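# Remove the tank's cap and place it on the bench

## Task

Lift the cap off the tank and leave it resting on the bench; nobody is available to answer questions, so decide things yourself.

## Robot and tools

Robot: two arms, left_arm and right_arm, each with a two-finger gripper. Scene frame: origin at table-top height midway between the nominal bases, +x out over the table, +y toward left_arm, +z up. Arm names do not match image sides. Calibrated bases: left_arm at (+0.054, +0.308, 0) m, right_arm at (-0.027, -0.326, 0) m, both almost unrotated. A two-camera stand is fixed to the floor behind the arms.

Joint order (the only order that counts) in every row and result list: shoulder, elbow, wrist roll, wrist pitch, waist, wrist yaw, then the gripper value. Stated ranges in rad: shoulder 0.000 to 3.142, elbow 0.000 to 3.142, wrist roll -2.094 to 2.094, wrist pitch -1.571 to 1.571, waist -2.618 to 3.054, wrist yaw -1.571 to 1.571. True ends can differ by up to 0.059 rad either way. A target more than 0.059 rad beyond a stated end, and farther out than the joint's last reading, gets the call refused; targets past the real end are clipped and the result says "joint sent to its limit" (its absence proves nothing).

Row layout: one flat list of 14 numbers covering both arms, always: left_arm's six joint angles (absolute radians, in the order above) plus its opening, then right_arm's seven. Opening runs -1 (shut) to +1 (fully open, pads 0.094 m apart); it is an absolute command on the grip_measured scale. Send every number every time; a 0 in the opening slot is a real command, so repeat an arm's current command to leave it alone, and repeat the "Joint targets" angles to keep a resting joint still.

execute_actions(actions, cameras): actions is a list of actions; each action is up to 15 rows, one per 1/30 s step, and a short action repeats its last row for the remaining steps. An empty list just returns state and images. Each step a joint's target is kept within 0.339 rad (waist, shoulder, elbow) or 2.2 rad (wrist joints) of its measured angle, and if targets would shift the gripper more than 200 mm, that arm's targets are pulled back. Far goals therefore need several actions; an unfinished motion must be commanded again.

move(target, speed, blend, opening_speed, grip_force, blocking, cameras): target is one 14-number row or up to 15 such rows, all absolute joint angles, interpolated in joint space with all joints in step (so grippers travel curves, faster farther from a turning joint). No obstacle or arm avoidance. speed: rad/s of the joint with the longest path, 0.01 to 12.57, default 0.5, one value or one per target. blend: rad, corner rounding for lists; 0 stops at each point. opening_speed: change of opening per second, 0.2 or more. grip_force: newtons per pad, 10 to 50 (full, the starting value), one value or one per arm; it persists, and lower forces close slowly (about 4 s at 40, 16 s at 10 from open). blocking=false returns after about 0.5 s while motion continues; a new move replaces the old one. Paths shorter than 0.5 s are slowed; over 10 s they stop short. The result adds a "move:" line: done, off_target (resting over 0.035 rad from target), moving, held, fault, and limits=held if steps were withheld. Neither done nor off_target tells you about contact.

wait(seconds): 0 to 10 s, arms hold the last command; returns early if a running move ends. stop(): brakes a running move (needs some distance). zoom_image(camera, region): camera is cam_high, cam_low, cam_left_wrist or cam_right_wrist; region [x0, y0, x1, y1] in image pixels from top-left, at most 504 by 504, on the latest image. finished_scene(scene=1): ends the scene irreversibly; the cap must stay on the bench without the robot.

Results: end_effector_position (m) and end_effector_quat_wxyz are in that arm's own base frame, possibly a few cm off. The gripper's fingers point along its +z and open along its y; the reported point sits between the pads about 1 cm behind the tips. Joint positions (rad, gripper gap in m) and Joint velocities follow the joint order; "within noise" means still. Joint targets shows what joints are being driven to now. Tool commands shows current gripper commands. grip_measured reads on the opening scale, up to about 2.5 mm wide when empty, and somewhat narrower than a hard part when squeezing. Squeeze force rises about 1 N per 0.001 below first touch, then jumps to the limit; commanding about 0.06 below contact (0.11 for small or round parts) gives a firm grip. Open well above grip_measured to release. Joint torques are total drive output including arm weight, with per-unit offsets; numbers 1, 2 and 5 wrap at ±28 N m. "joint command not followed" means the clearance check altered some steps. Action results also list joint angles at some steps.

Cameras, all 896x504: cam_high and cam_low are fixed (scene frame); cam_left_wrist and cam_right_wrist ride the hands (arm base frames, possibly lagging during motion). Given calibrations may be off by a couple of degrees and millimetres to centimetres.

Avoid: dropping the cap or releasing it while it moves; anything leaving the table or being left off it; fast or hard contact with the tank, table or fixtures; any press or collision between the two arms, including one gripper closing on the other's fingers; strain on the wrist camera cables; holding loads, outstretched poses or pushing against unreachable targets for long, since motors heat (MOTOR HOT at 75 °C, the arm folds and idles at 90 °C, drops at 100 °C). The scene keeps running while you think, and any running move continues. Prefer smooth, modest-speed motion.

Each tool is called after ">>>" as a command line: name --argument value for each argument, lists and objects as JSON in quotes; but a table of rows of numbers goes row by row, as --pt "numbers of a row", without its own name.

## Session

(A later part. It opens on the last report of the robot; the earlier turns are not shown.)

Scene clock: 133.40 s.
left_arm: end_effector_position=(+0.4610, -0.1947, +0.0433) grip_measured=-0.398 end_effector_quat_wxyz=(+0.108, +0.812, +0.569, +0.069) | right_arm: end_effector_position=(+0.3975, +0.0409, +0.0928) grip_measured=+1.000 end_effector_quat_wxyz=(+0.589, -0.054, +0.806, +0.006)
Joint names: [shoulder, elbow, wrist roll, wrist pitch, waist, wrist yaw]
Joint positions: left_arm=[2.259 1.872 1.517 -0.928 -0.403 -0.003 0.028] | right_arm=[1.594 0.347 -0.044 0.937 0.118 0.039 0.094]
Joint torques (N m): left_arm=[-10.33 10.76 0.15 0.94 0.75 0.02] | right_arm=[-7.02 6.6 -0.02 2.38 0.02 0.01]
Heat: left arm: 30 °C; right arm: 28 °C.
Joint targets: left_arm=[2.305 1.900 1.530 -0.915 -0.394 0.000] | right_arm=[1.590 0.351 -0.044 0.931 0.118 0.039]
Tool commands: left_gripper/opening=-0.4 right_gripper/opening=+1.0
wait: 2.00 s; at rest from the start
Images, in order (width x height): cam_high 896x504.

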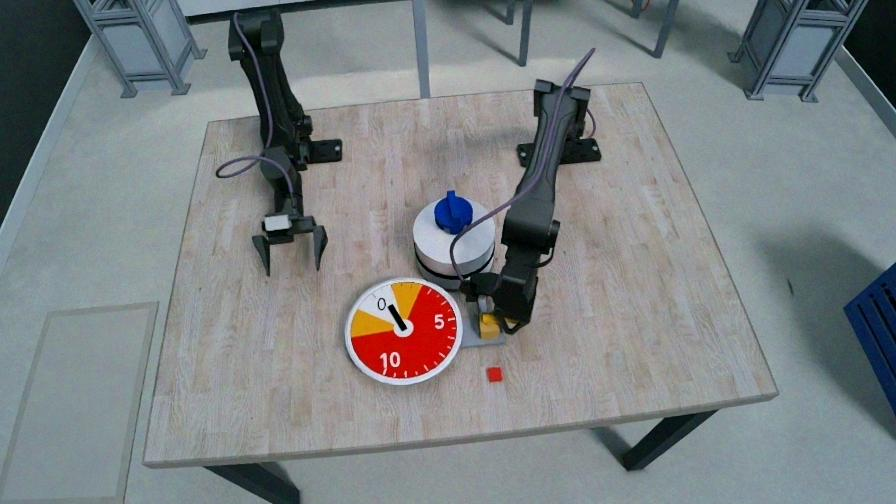

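>>> move --pt "2.222 1.774 1.175 -0.875 -0.402 0 -0.4 1.590 0.351 -0.044 0.931 0.118 0.039 1" --pt "2.172 1.715 0.98 -0.848 -0.414 0 -0.4 1.590 0.351 -0.044 0.931 0.118 0.039 1" --speed 0.2 --cameras '["cam_left_wrist","cam_high"]'

>>> zoom_image --camera "cam_high" --region '[340, 270, 540, 390]'

Scene clock: 140.07 s.
left_arm: end_effector_position=(+0.4557, -0.1946, +0.0252) grip_measured=-0.398 end_effector_quat_wxyz=(+0.135, +0.640, +0.756, +0.043) | right_arm: end_effector_position=(+0.3975, +0.0409, +0.0928) grip_measured=+1.000 end_effector_quat_wxyz=(+0.589, -0.054, +0.806, +0.006)
Joint names: [shoulder, elbow, wrist roll, wrist pitch, waist, wrist yaw]
Joint positions: left_arm=[2.226 1.738 0.998 -0.798 -0.407 -0.005 0.028] | right_arm=[1.594 0.347 -0.044 0.937 0.118 0.039 0.094]
Joint torques (N m): left_arm=[-19.14 6.05 -0.15 0.35 -0.64 0.04] | right_arm=[-7.04 6.6 -0.01 2.38 0.02 0.01]
Heat: left arm: 31 °C; right arm: 28 °C.
Joint targets: left_arm=[2.172 1.715 0.980 -0.848 -0.414 0.000] | right_arm=[1.590 0.351 -0.044 0.931 0.118 0.039]
move: off_target (left_arm); left_arm: the shoulder is farthest, 0.054 rad from its target
camera_calibration:
cam_left_wrist: T_world_to_cam=[[-0.960446, -0.160042, -0.227883, 0.413659], [-0.224127, 0.929935, 0.291526, 0.310811], [0.16526, 0.33107, -0.929022, 0.102887], [0, 0, 0, 1]] pos_world=[0.449955, -0.256894, 0.0992408]
Images, in order (width x height): cam_high 896x504, cam_left_wrist 896x504.

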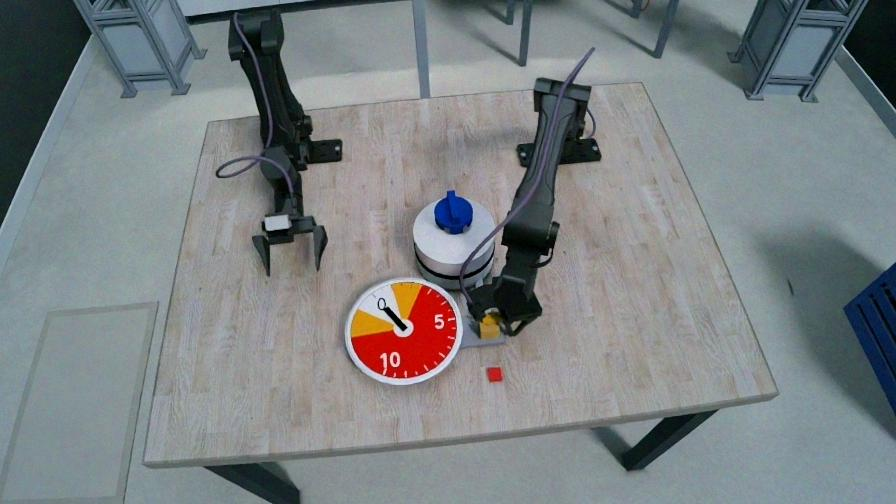

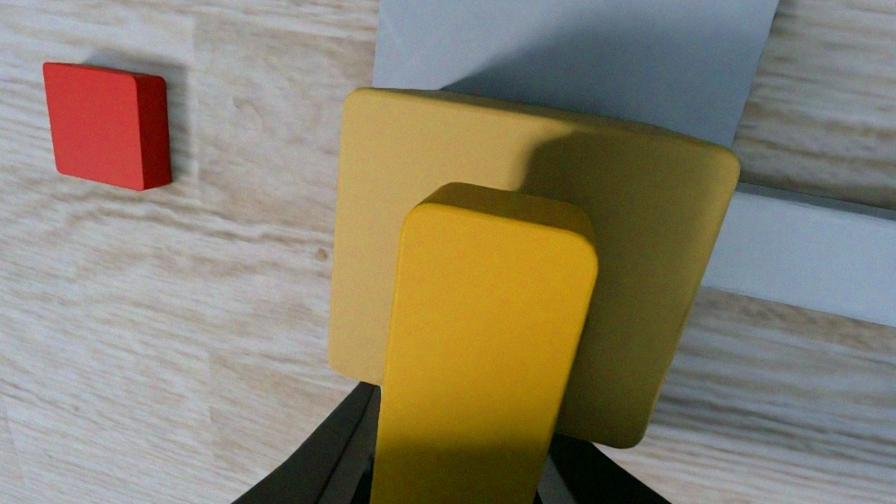

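Scaled by 2.520 from the camera's 896x504 image, which has a finer 1280x720 frame.

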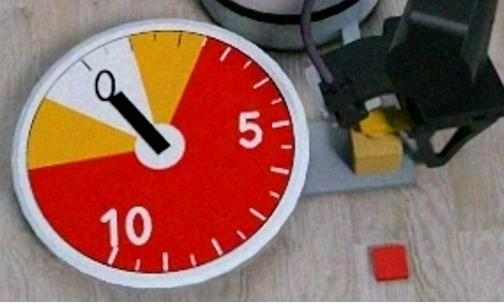

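>>> move --pt "2.172 1.774 1.175 -0.875 -0.402 0 0.0 1.590 0.351 -0.044 0.931 0.118 0.039 1" --pt "2.06 1.99 1.175 -1.200 -0.402 0 0.0 1.590 0.351 -0.044 0.931 0.118 0.039 1" --pt "1.50 1.65 0.2 -1.30 -0.6 0 0.0 1.590 0.351 -0.044 0.931 0.118 0.039 1" --pt "1.865 2.03 -0.80 -1.46 -0.80 0 0.0 1.590 0.351 -0.044 0.931 0.118 0.039 1" --speed '[0.3,0.4,0.9,0.8]' --blend '[0,0.1,0.2,0]'

>>> zoom_image --camera "cam_left_wrist" --region '[240, 100, 740, 500]'

Scene clock: 155.10 s.
left_arm: end_effector_position=(+0.2775, -0.2821, +0.2346) grip_measured=-0.002 end_effector_quat_wxyz=(+0.107, +0.003, +0.988, -0.107) | right_arm: end_effector_position=(+0.3975, +0.0409, +0.0928) grip_measured=+1.000 end_effector_quat_wxyz=(+0.589, -0.054, +0.806, +0.006)
Joint names: [shoulder, elbow, wrist roll, wrist pitch, waist, wrist yaw]
Joint positions: left_arm=[1.837 2.007 -0.79 -1.437 -0.797 -0.002 0.047] | right_arm=[1.594 0.347 -0.044 0.937 0.118 0.039 0.094]
Joint torques (N m): left_arm=[-7.39 9.74 -0.06 0.66 -0.32 0.02] | right_arm=[-7.02 6.6 -0.02 2.38 0.02 0.01]
Heat: left arm: 36 °C; right arm: 28 °C.
Joint targets: left_arm=[1.865 2.030 -0.800 -1.460 -0.800 0.000] | right_arm=[1.590 0.351 -0.044 0.931 0.118 0.039]
move: done
camera_calibration:
cam_left_wrist: T_world_to_cam=[[-0.0480997, -0.97429, 0.220105, -0.311667], [-0.969981, 0.0981508, 0.222492, 0.279811], [-0.238375, -0.202796, -0.949764, 0.322209], [0, 0, 0, 1]] pos_world=[0.333227, -0.265775, 0.312366]

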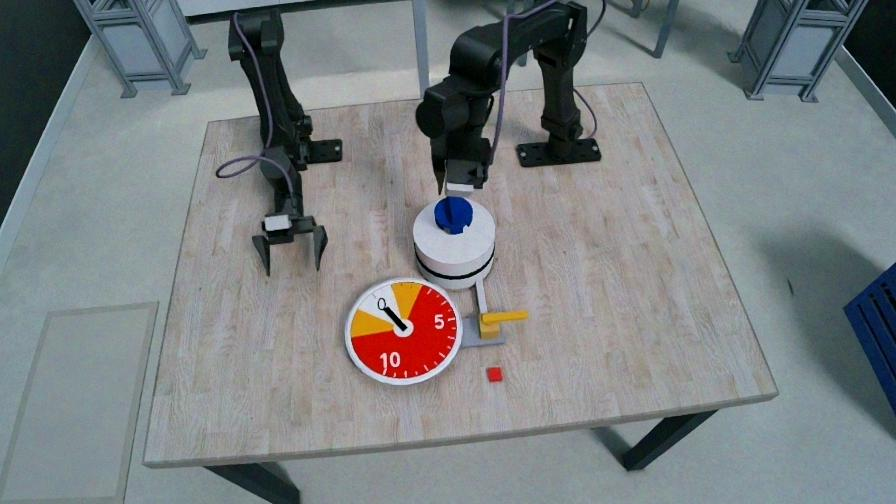

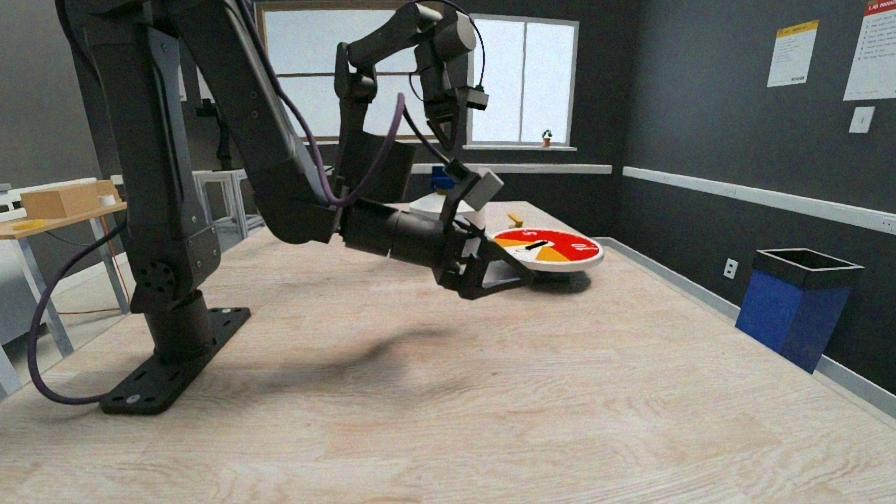

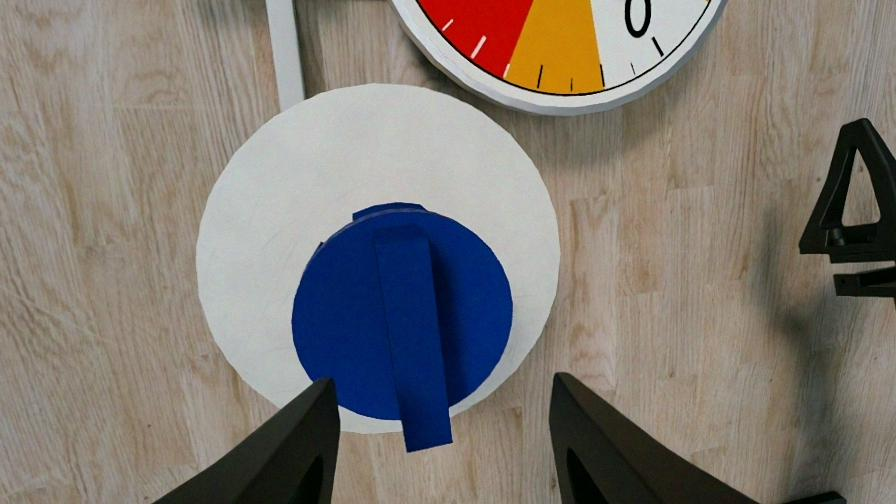

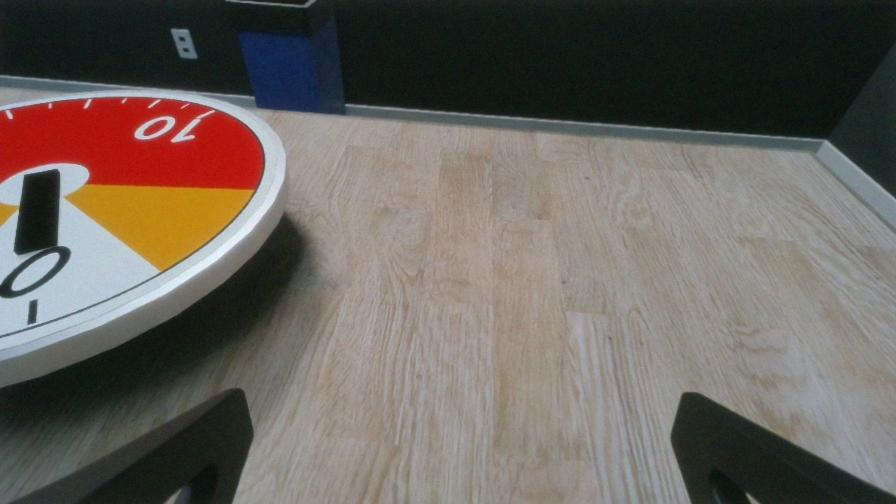

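Scaled by 1.008 from the camera's 896x504 image, which has a finer 1280x720 frame.

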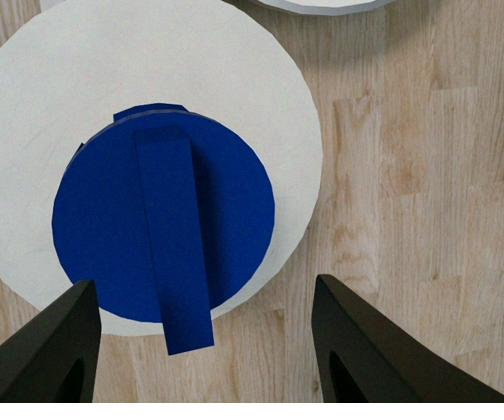

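>>> move --target '[1.993,2.009,-0.850,-1.514,-0.796,0,0.0,1.590,0.351,-0.044,0.931,0.118,0.039,1]' --speed 0.2

>>> zoom_image --camera "cam_high" --region '[390, 140, 510, 240]'

Scene clock: 164.63 s.
left_arm: end_effector_position=(+0.2761, -0.2806, +0.1841) grip_measured=-0.002 end_effector_quat_wxyz=(+0.042, -0.022, +0.998, -0.044) | right_arm: end_effector_position=(+0.3975, +0.0409, +0.0928) grip_measured=+1.000 end_effector_quat_wxyz=(+0.589, -0.054, +0.806, +0.006)
Joint names: [shoulder, elbow, wrist roll, wrist pitch, waist, wrist yaw]
Joint positions: left_arm=[1.964 2.007 -0.84 -1.492 -0.797 -0.002 0.047] | right_arm=[1.594 0.347 -0.044 0.937 0.118 0.039 0.094]
Joint torques (N m): left_arm=[-8.57 7.69 -0.08 0.32 0.01 0] | right_arm=[-7.04 6.6 -0.02 2.38 0.03 0.01]
Heat: left arm: 34 °C; right arm: 28 °C.
Joint targets: left_arm=[1.993 2.009 -0.850 -1.514 -0.796 0.000] | right_arm=[1.590 0.351 -0.044 0.931 0.118 0.039]
move: done
camera_calibration:
cam_left_wrist: T_world_to_cam=[[0.0214842, -0.994708, 0.100468, -0.302133], [-0.93351, 0.0160157, 0.358192, 0.231445], [-0.357906, -0.101483, -0.928227, 0.331574], [0, 0, 0, 1]] pos_world=[0.34122, -0.270591, 0.255228]

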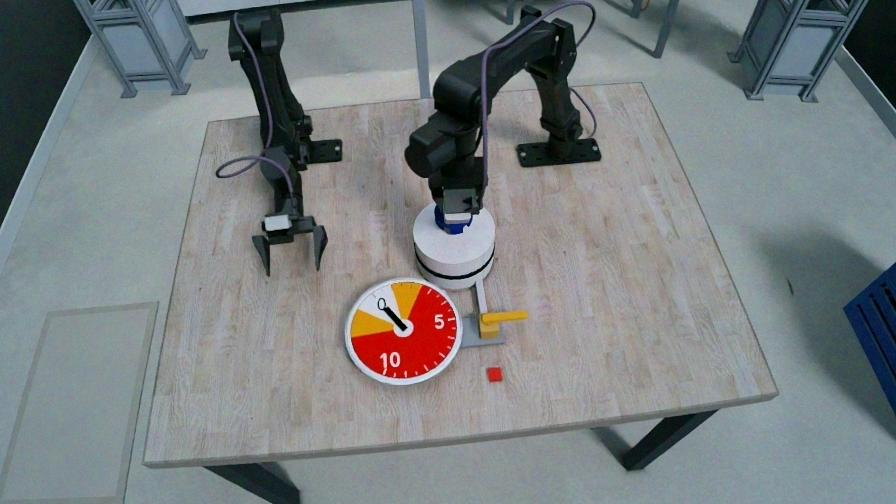

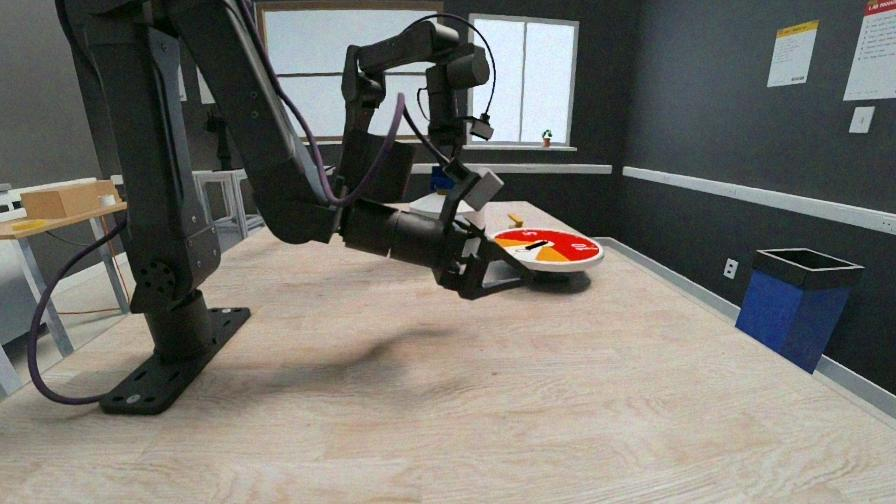

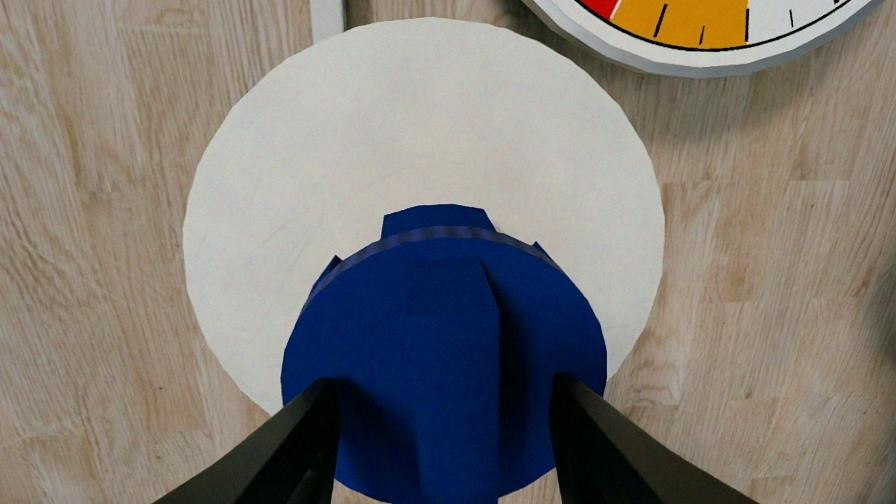

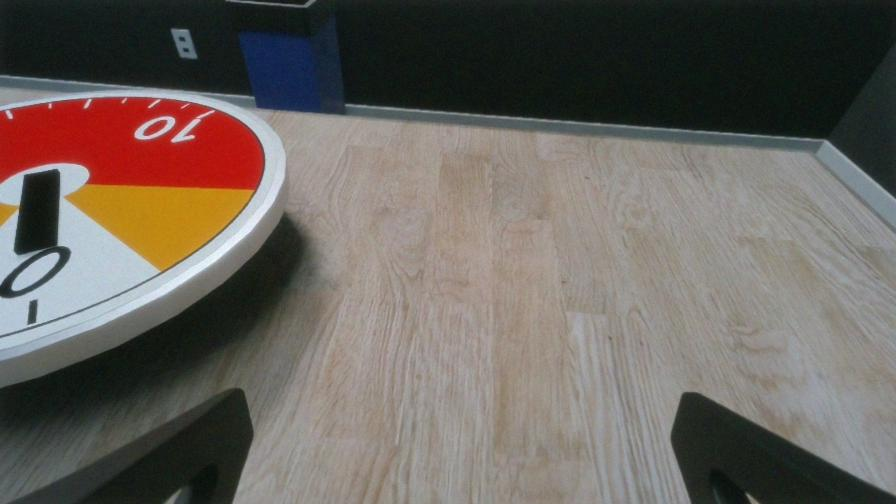

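Scaled by 4.200 from the camera's 896x504 image, which has a finer 1280x720 frame.

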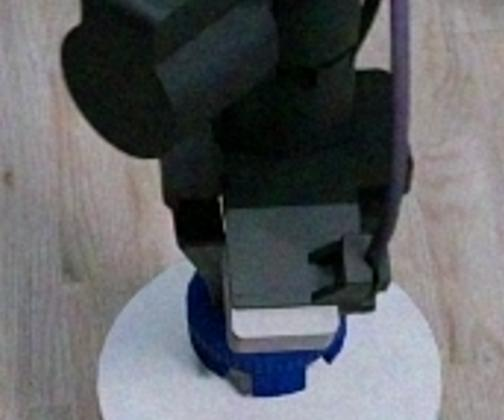

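>>> move --target '[1.993,2.009,-0.850,-1.514,-0.802,0,-0.8,1.590,0.351,-0.044,0.931,0.118,0.039,1]' --opening_speed 0.5 --grip_force 40 --cameras '["cam_left_wrist"]'

Scene clock: 169.07 s.
left_arm: end_effector_position=(+0.2756, -0.2823, +0.1842) grip_measured=-0.662 end_effector_quat_wxyz=(+0.041, -0.028, +0.998, -0.047) | right_arm: end_effector_position=(+0.3975, +0.0409, +0.0928) grip_measured=+1.000 end_effector_quat_wxyz=(+0.589, -0.054, +0.806, +0.006)
Joint names: [shoulder, elbow, wrist roll, wrist pitch, waist, wrist yaw]
Joint positions: left_arm=[1.964 2.007 -0.855 -1.489 -0.798 0.004 0.016] | right_arm=[1.594 0.347 -0.044 0.937 0.118 0.039 0.094]
Joint torques (N m): left_arm=[-8.57 7.71 0.07 0.3 -0.39 -0.05] | right_arm=[-7.04 6.61 -0.01 2.38 0.03 0.01]
Heat: left arm: 34 °C; right arm: 28 °C.
Joint targets: left_arm=[1.993 2.009 -0.850 -1.514 -0.802 0.000] | right_arm=[1.590 0.351 -0.044 0.931 0.118 0.039]
grip_force (N): 40, 40
move: done
camera_calibration:
cam_left_wrist: T_world_to_cam=[[0.0346612, -0.993565, 0.107832, -0.30844], [-0.932669, 0.00660735, 0.360674, 0.227575], [-0.359066, -0.113073, -0.926438, 0.32796], [0, 0, 0, 1]] pos_world=[0.340702, -0.270876, 0.255014]
Images, in order (width x height): cam_left_wrist 896x504.

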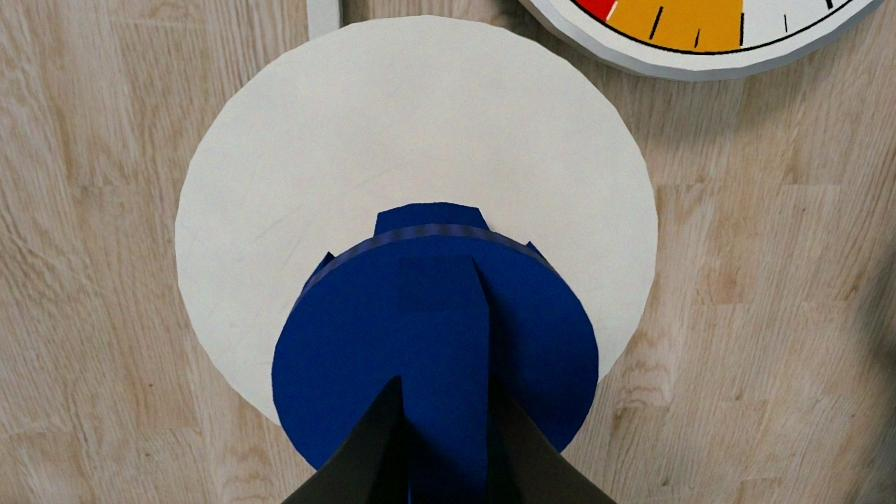

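>>> move --target '[1.993,2.009,-1.15,-1.514,-0.802,0,-0.8,1.590,0.351,-0.044,0.931,0.118,0.039,1]' --speed 0.25 --cameras '["cam_left_wrist","cam_high"]'

Scene clock: 172.17 s.
left_arm: end_effector_position=(+0.2757, -0.2818, +0.1841) grip_measured=-0.665 end_effector_quat_wxyz=(+0.044, -0.132, +0.989, -0.045) | right_arm: end_effector_position=(+0.3975, +0.0409, +0.0928) grip_measured=+1.000 end_effector_quat_wxyz=(+0.589, -0.054, +0.806, +0.006)
Joint names: [shoulder, elbow, wrist roll, wrist pitch, waist, wrist yaw]
Joint positions: left_arm=[1.964 2.007 -1.072 -1.49 -0.807 -0.018 0.016] | right_arm=[1.594 0.347 -0.044 0.937 0.118 0.039 0.094]
Joint torques (N m): left_arm=[-8.57 7.69 -0.74 0.3 0.43 0.19] | right_arm=[-7.04 6.61 -0.02 2.38 0.03 0.01]
Heat: left arm: 33 °C; right arm: 28 °C.
Joint targets: left_arm=[1.993 2.009 -1.150 -1.514 -0.802 0.000] | right_arm=[1.590 0.351 -0.044 0.931 0.118 0.039]
grip_force (N): 40, 40
move: off_target (left_arm); left_arm: the wrist roll is farthest, 0.078 rad from its target
camera_calibration:
cam_left_wrist: T_world_to_cam=[[0.240664, -0.964184, 0.111491, -0.357186], [-0.912453, -0.185583, 0.364676, 0.167194], [-0.330924, -0.189495, -0.924435, 0.298402], [0, 0, 0, 1]] pos_world=[0.337267, -0.256819, 0.254705]
Images, in order (width x height): cam_high 896x504, cam_left_wrist 896x504.

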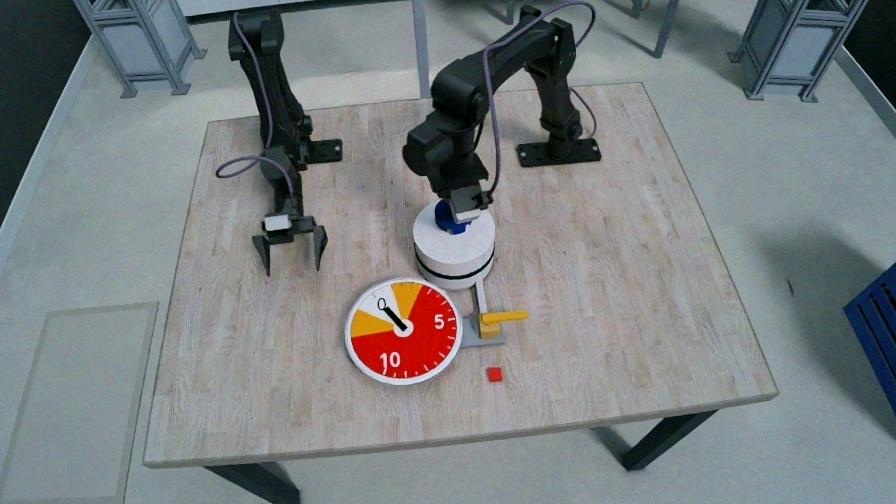

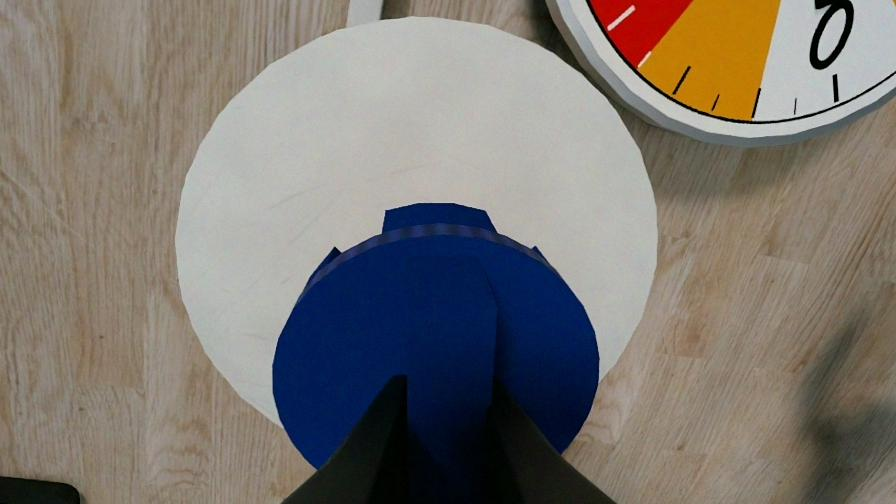

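>>> move --target '[1.993,2.009,-1.45,-1.514,-0.802,0,-0.8,1.590,0.351,-0.044,0.931,0.118,0.039,1]' --speed 0.25 --cameras '["cam_left_wrist","cam_high"]'

Scene clock: 175.20 s.
left_arm: end_effector_position=(+0.2753, -0.2799, +0.1840) grip_measured=-0.666 end_effector_quat_wxyz=(+0.037, -0.282, +0.957, -0.047) | right_arm: end_effector_position=(+0.3975, +0.0409, +0.0928) grip_measured=+1.000 end_effector_quat_wxyz=(+0.589, -0.054, +0.806, +0.006)
Joint names: [shoulder, elbow, wrist roll, wrist pitch, waist, wrist yaw]
Joint positions: left_arm=[1.964 2.007 -1.379 -1.496 -0.807 -0.024 0.016] | right_arm=[1.594 0.347 -0.044 0.937 0.118 0.039 0.094]
Joint torques (N m): left_arm=[-8.55 7.69 -0.68 0.35 0.4 0.26] | right_arm=[-7.02 6.6 -0.02 2.38 0.03 0.01]
Heat: left arm: 33 °C; right arm: 28 °C.
Joint targets: left_arm=[1.993 2.009 -1.450 -1.514 -0.802 0.000] | right_arm=[1.590 0.351 -0.044 0.931 0.118 0.039]
grip_force (N): 40, 40
move: off_target (left_arm); left_arm: the wrist roll is farthest, 0.071 rad from its target
camera_calibration:
cam_left_wrist: T_world_to_cam=[[0.52142, -0.844491, 0.122296, -0.400976], [-0.807444, -0.441954, 0.390783, 0.0618008], [-0.275964, -0.302509, -0.912323, 0.249554], [0, 0, 0, 1]] pos_world=[0.327845, -0.235815, 0.25256]
Images, in order (width x height): cam_high 896x504, cam_left_wrist 896x504.

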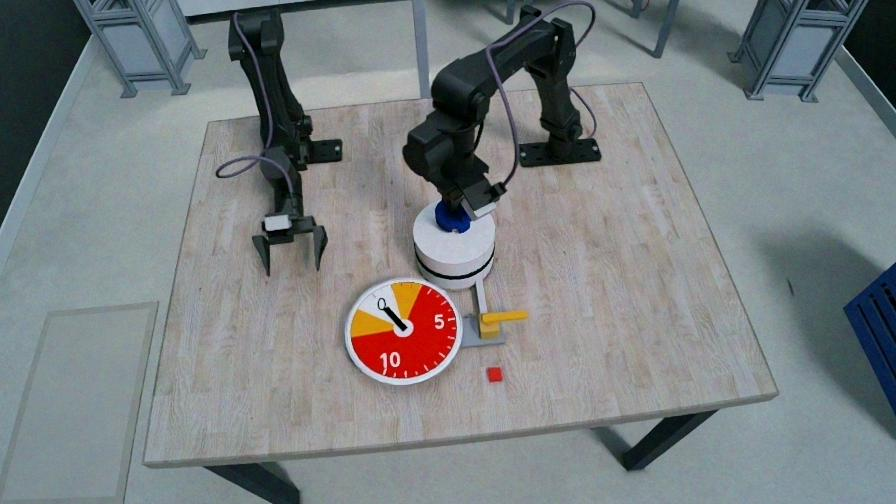

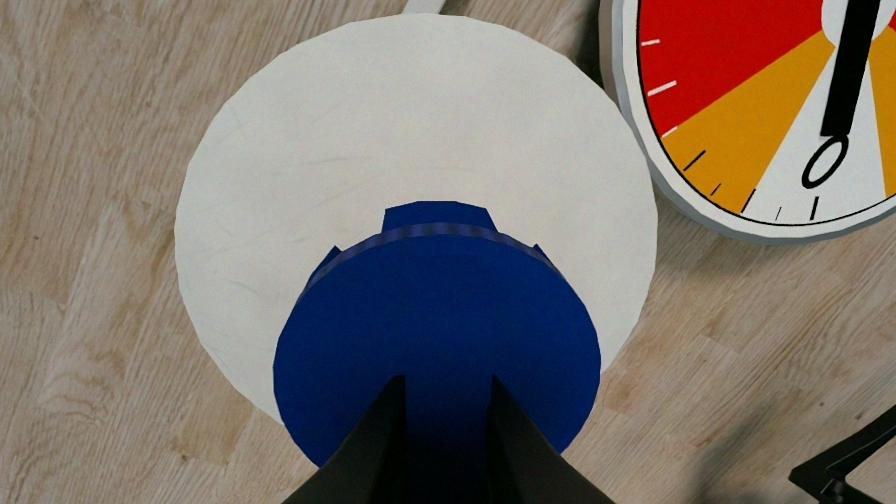

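>>> move --target '[1.993,2.009,-2.08,-1.514,-0.802,0,-0.8,1.590,0.351,-0.044,0.931,0.118,0.039,1]' --speed 0.35 --cameras '["cam_left_wrist","cam_high"]'

>>> zoom_image --camera "cam_high" --region '[390, 170, 510, 290]'

Scene clock: 178.57 s.
left_arm: end_effector_position=(+0.2706, -0.2751, +0.1832) grip_measured=-0.675 end_effector_quat_wxyz=(+0.014, -0.587, +0.808, -0.044) | right_arm: end_effector_position=(+0.3975, +0.0409, +0.0928) grip_measured=+1.000 end_effector_quat_wxyz=(+0.589, -0.054, +0.806, +0.006)
Joint names: [shoulder, elbow, wrist roll, wrist pitch, waist, wrist yaw]
Joint positions: left_arm=[1.964 2.007 -2.059 -1.523 -0.803 -0.015 0.015] | right_arm=[1.594 0.347 -0.044 0.937 0.118 0.039 0.094]
Joint torques (N m): left_arm=[-8.51 7.62 -0.16 0.58 0.05 0.15] | right_arm=[-7.02 6.58 -0.02 2.38 0.03 0.01]
Heat: left arm: 33 °C; right arm: 28 °C.
Joint targets: left_arm=[1.993 2.009 -2.080 -1.514 -0.802 0.000] | right_arm=[1.590 0.351 -0.044 0.931 0.118 0.039]
grip_force (N): 40, 40
move: done
camera_calibration:
cam_left_wrist: T_world_to_cam=[[0.941329, -0.322404, 0.0997752, -0.360281], [-0.330989, -0.824182, 0.459533, -0.186285], [-0.0659224, -0.465596, -0.882538, 0.141827], [0, 0, 0, 1]] pos_world=[0.286834, -0.203655, 0.246719]
Images, in order (width x height): cam_high 896x504, cam_left_wrist 896x504.

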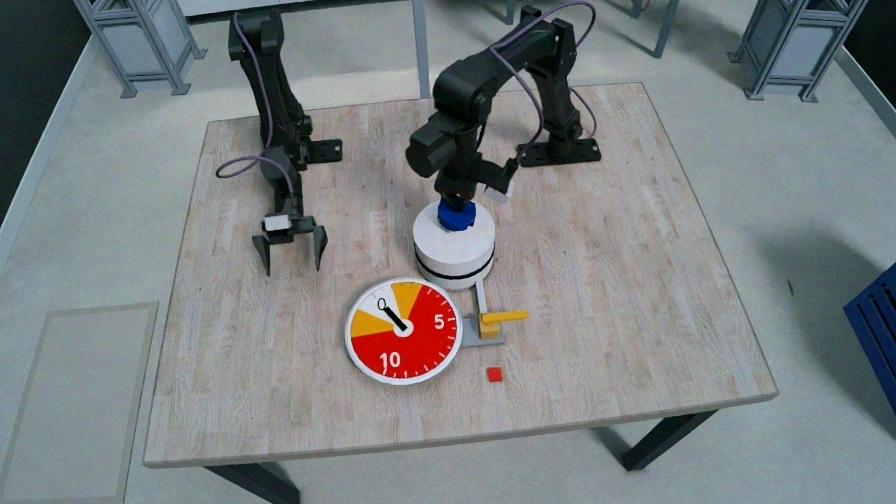

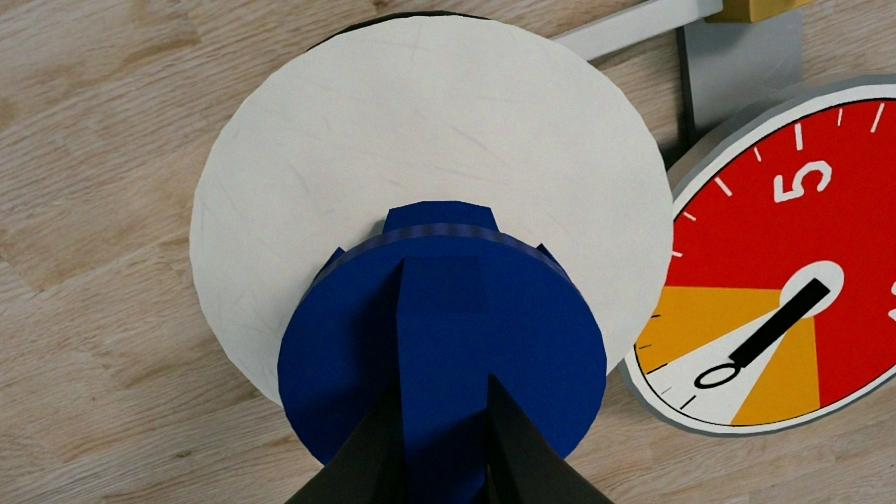

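Scaled by 4.200 from the camera's 896x504 image, which has a finer 1280x720 frame.

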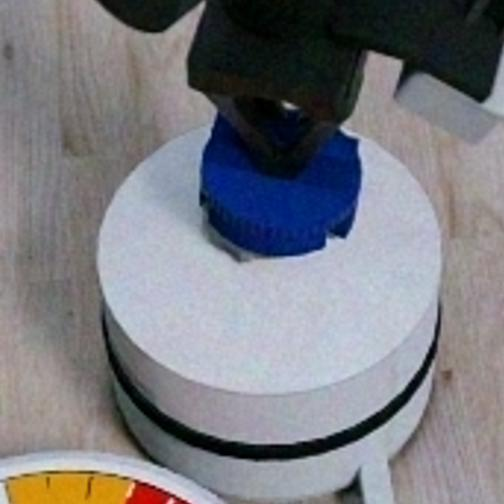

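>>> move --target '[1.955,2.025,-2.08,-1.514,-0.802,0,-0.8,1.590,0.351,-0.044,0.931,0.118,0.039,1]' --speed 0.1 --cameras '["cam_left_wrist","cam_high"]'

>>> zoom_image --camera "cam_high" --region '[390, 170, 510, 290]'

Scene clock: 181.63 s.
left_arm: end_effector_position=(+0.2705, -0.2751, +0.1832) grip_measured=-0.675 end_effector_quat_wxyz=(+0.013, -0.587, +0.808, -0.044) | right_arm: end_effector_position=(+0.3975, +0.0409, +0.0928) grip_measured=+1.000 end_effector_quat_wxyz=(+0.589, -0.054, +0.806, +0.006)
Joint names: [shoulder, elbow, wrist roll, wrist pitch, waist, wrist yaw]
Joint positions: left_arm=[1.964 2.007 -2.059 -1.523 -0.803 -0.015 0.015] | right_arm=[1.594 0.347 -0.044 0.937 0.118 0.039 0.094]
Joint torques (N m): left_arm=[-11.82 9.16 -0.18 0.58 0.08 0.16] | right_arm=[-7.04 6.6 -0.02 2.38 0.02 0.01]
Heat: left arm: 32 °C; right arm: 28 °C.
Joint targets: left_arm=[1.955 2.025 -2.080 -1.514 -0.802 0.000] | right_arm=[1.590 0.351 -0.044 0.931 0.118 0.039]
grip_force (N): 40, 40
move: done
camera_calibration:
cam_left_wrist: T_world_to_cam=[[0.941613, -0.321634, 0.0995855, -0.360063], [-0.330201, -0.8243, 0.459889, -0.186657], [-0.0658275, -0.46592, -0.882375, 0.141687], [0, 0, 0, 1]] pos_world=[0.286733, -0.203655, 0.246719]
Images, in order (width x height): cam_high 896x504, cam_left_wrist 896x504.

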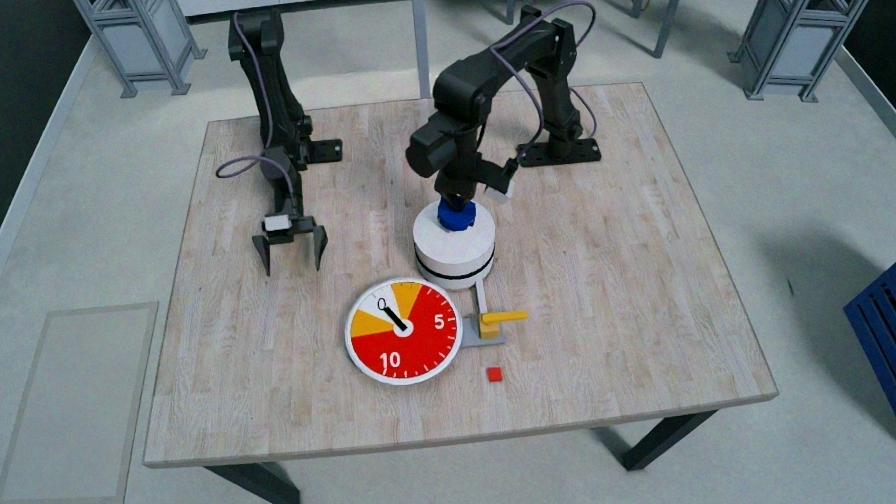

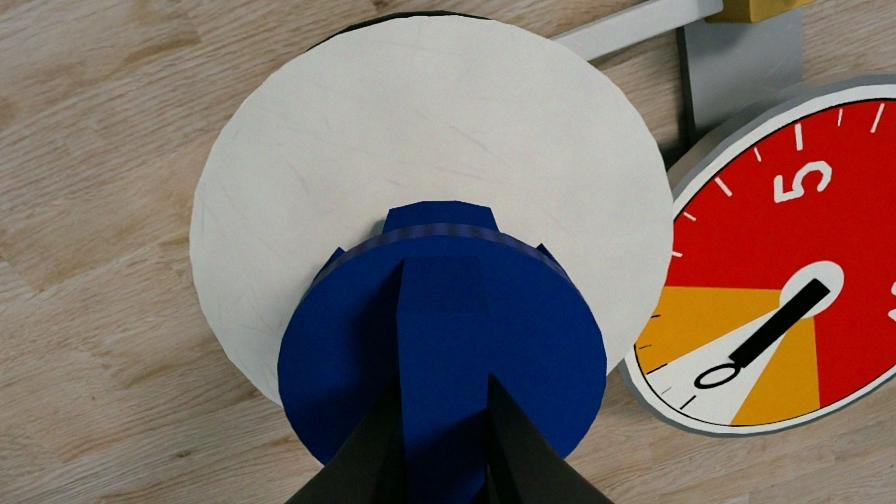

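Scaled by 4.200 from the camera's 896x504 image, which has a finer 1280x720 frame.

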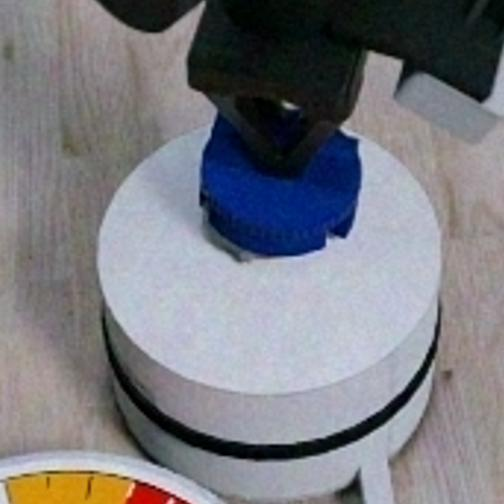

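>>> move --target '[1.920,2.040,-2.08,-1.514,-0.802,0,-0.8,1.590,0.351,-0.044,0.931,0.118,0.039,1]' --speed 0.1 --cameras '["cam_left_wrist","cam_high"]'

>>> zoom_image --camera "cam_high" --region '[390, 170, 510, 290]'

Scene clock: 183.63 s.
left_arm: end_effector_position=(+0.2703, -0.2761, +0.1844) grip_measured=-0.675 end_effector_quat_wxyz=(+0.011, -0.590, +0.806, -0.046) | right_arm: end_effector_position=(+0.3975, +0.0409, +0.0928) grip_measured=+1.000 end_effector_quat_wxyz=(+0.589, -0.054, +0.806, +0.006)
Joint names: [shoulder, elbow, wrist roll, wrist pitch, waist, wrist yaw]
Joint positions: left_arm=[1.964 2.012 -2.066 -1.524 -0.803 -0.01 0.015] | right_arm=[1.594 0.347 -0.044 0.937 0.118 0.039 0.094]
Joint torques (N m): left_arm=[-15.15 10.15 -0.12 0.6 0.06 0.1] | right_arm=[-7.01 6.6 -0.02 2.38 0.03 0.01]
Heat: left arm: 32 °C; right arm: 28 °C.
Joint targets: left_arm=[1.920 2.040 -2.080 -1.514 -0.802 0.000] | right_arm=[1.590 0.351 -0.044 0.931 0.118 0.039]
grip_force (N): 40, 40
move: off_target (left_arm); left_arm: the shoulder is farthest, 0.044 rad from its target
camera_calibration:
cam_left_wrist: T_world_to_cam=[[0.943527, -0.315718, 0.100392, -0.359356], [-0.325007, -0.823336, 0.465282, -0.190183], [-0.0642421, -0.471634, -0.879451, 0.139686], [0, 0, 0, 1]] pos_world=[0.286225, -0.204159, 0.247412]
Images, in order (width x height): cam_high 896x504, cam_left_wrist 896x504.

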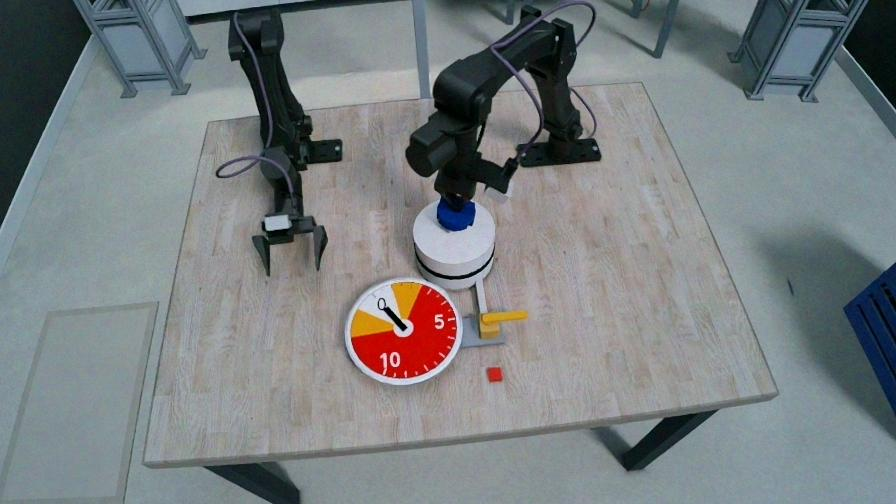

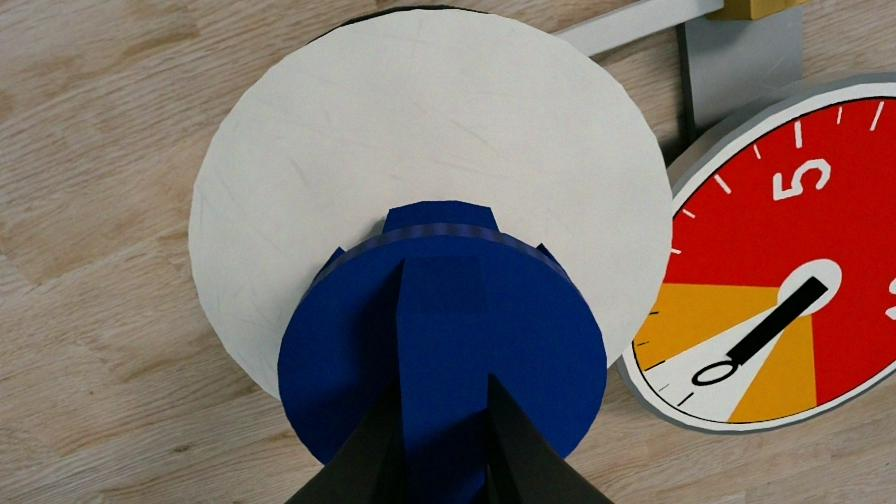

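Scaled by 4.200 from the camera's 896x504 image, which has a finer 1280x720 frame.

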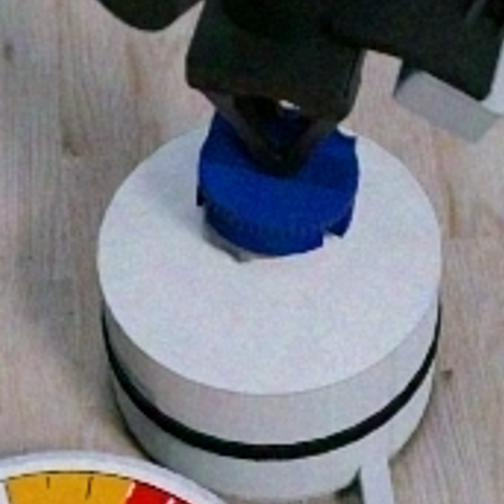

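>>> move --target '[1.880,2.045,-2.08,-1.514,-0.802,0,-0.8,1.590,0.351,-0.044,0.931,0.118,0.039,1]' --speed 0.08 --cameras '["cam_left_wrist","cam_high"]'

>>> zoom_image --camera "cam_high" --region '[390, 170, 510, 290]'

Scene clock: 186.27 s.
left_arm: end_effector_position=(+0.2683, -0.2764, +0.2037) grip_measured=-0.675 end_effector_quat_wxyz=(+0.011, -0.590, +0.804, -0.074) | right_arm: end_effector_position=(+0.3975, +0.0409, +0.0928) grip_measured=+1.000 end_effector_quat_wxyz=(+0.589, -0.054, +0.806, +0.006)
Joint names: [shoulder, elbow, wrist roll, wrist pitch, waist, wrist yaw]
Joint positions: left_arm=[1.92 2.022 -2.069 -1.523 -0.803 -0.001 0.015] | right_arm=[1.594 0.347 -0.044 0.937 0.118 0.039 0.094]
Joint torques (N m): left_arm=[-14.27 9.59 -0.09 0.7 0.12 0] | right_arm=[-7.02 6.6 -0.02 2.38 0.03 0.01]
Heat: left arm: 33 °C; right arm: 28 °C.
Joint targets: left_arm=[1.880 2.045 -2.080 -1.514 -0.802 0.000] | right_arm=[1.590 0.351 -0.044 0.931 0.118 0.039]
grip_force (N): 40, 40
move: off_target (left_arm); left_arm: the shoulder is farthest, 0.040 rad from its target
camera_calibration:
cam_left_wrist: T_world_to_cam=[[0.940228, -0.307707, 0.145902, -0.365601], [-0.338762, -0.801323, 0.493073, -0.195866], [-0.0348075, -0.513027, -0.857666, 0.132557], [0, 0, 0, 1]] pos_world=[0.28201, -0.201444, 0.263608]
Images, in order (width x height): cam_high 896x504, cam_left_wrist 896x504.

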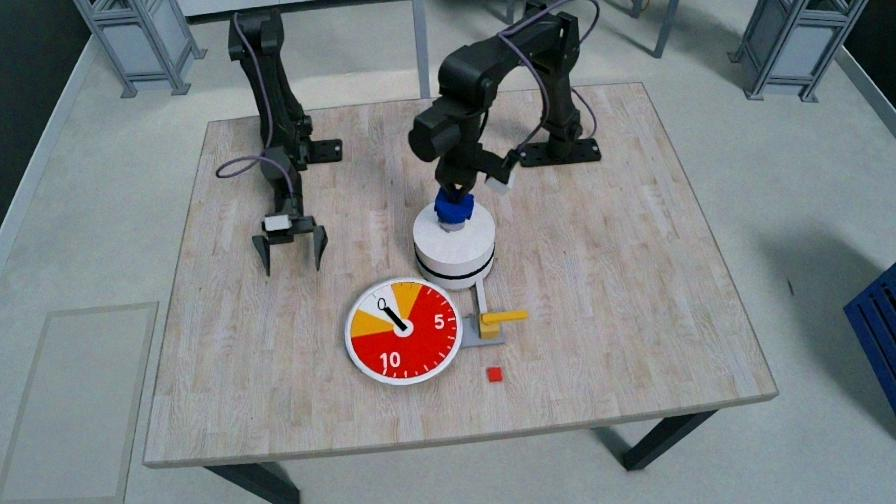

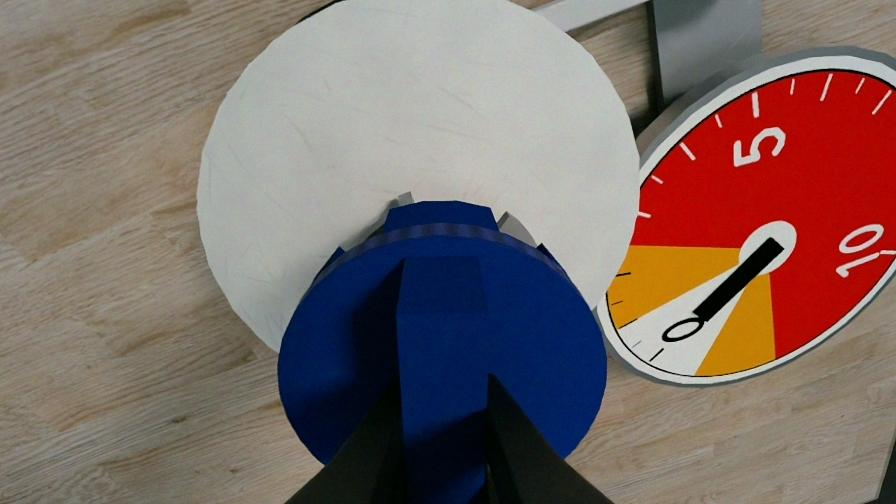

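Scaled by 4.200 from the camera's 896x504 image, which has a finer 1280x720 frame.

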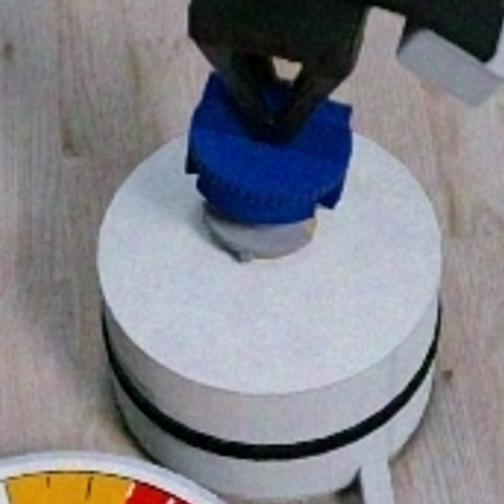

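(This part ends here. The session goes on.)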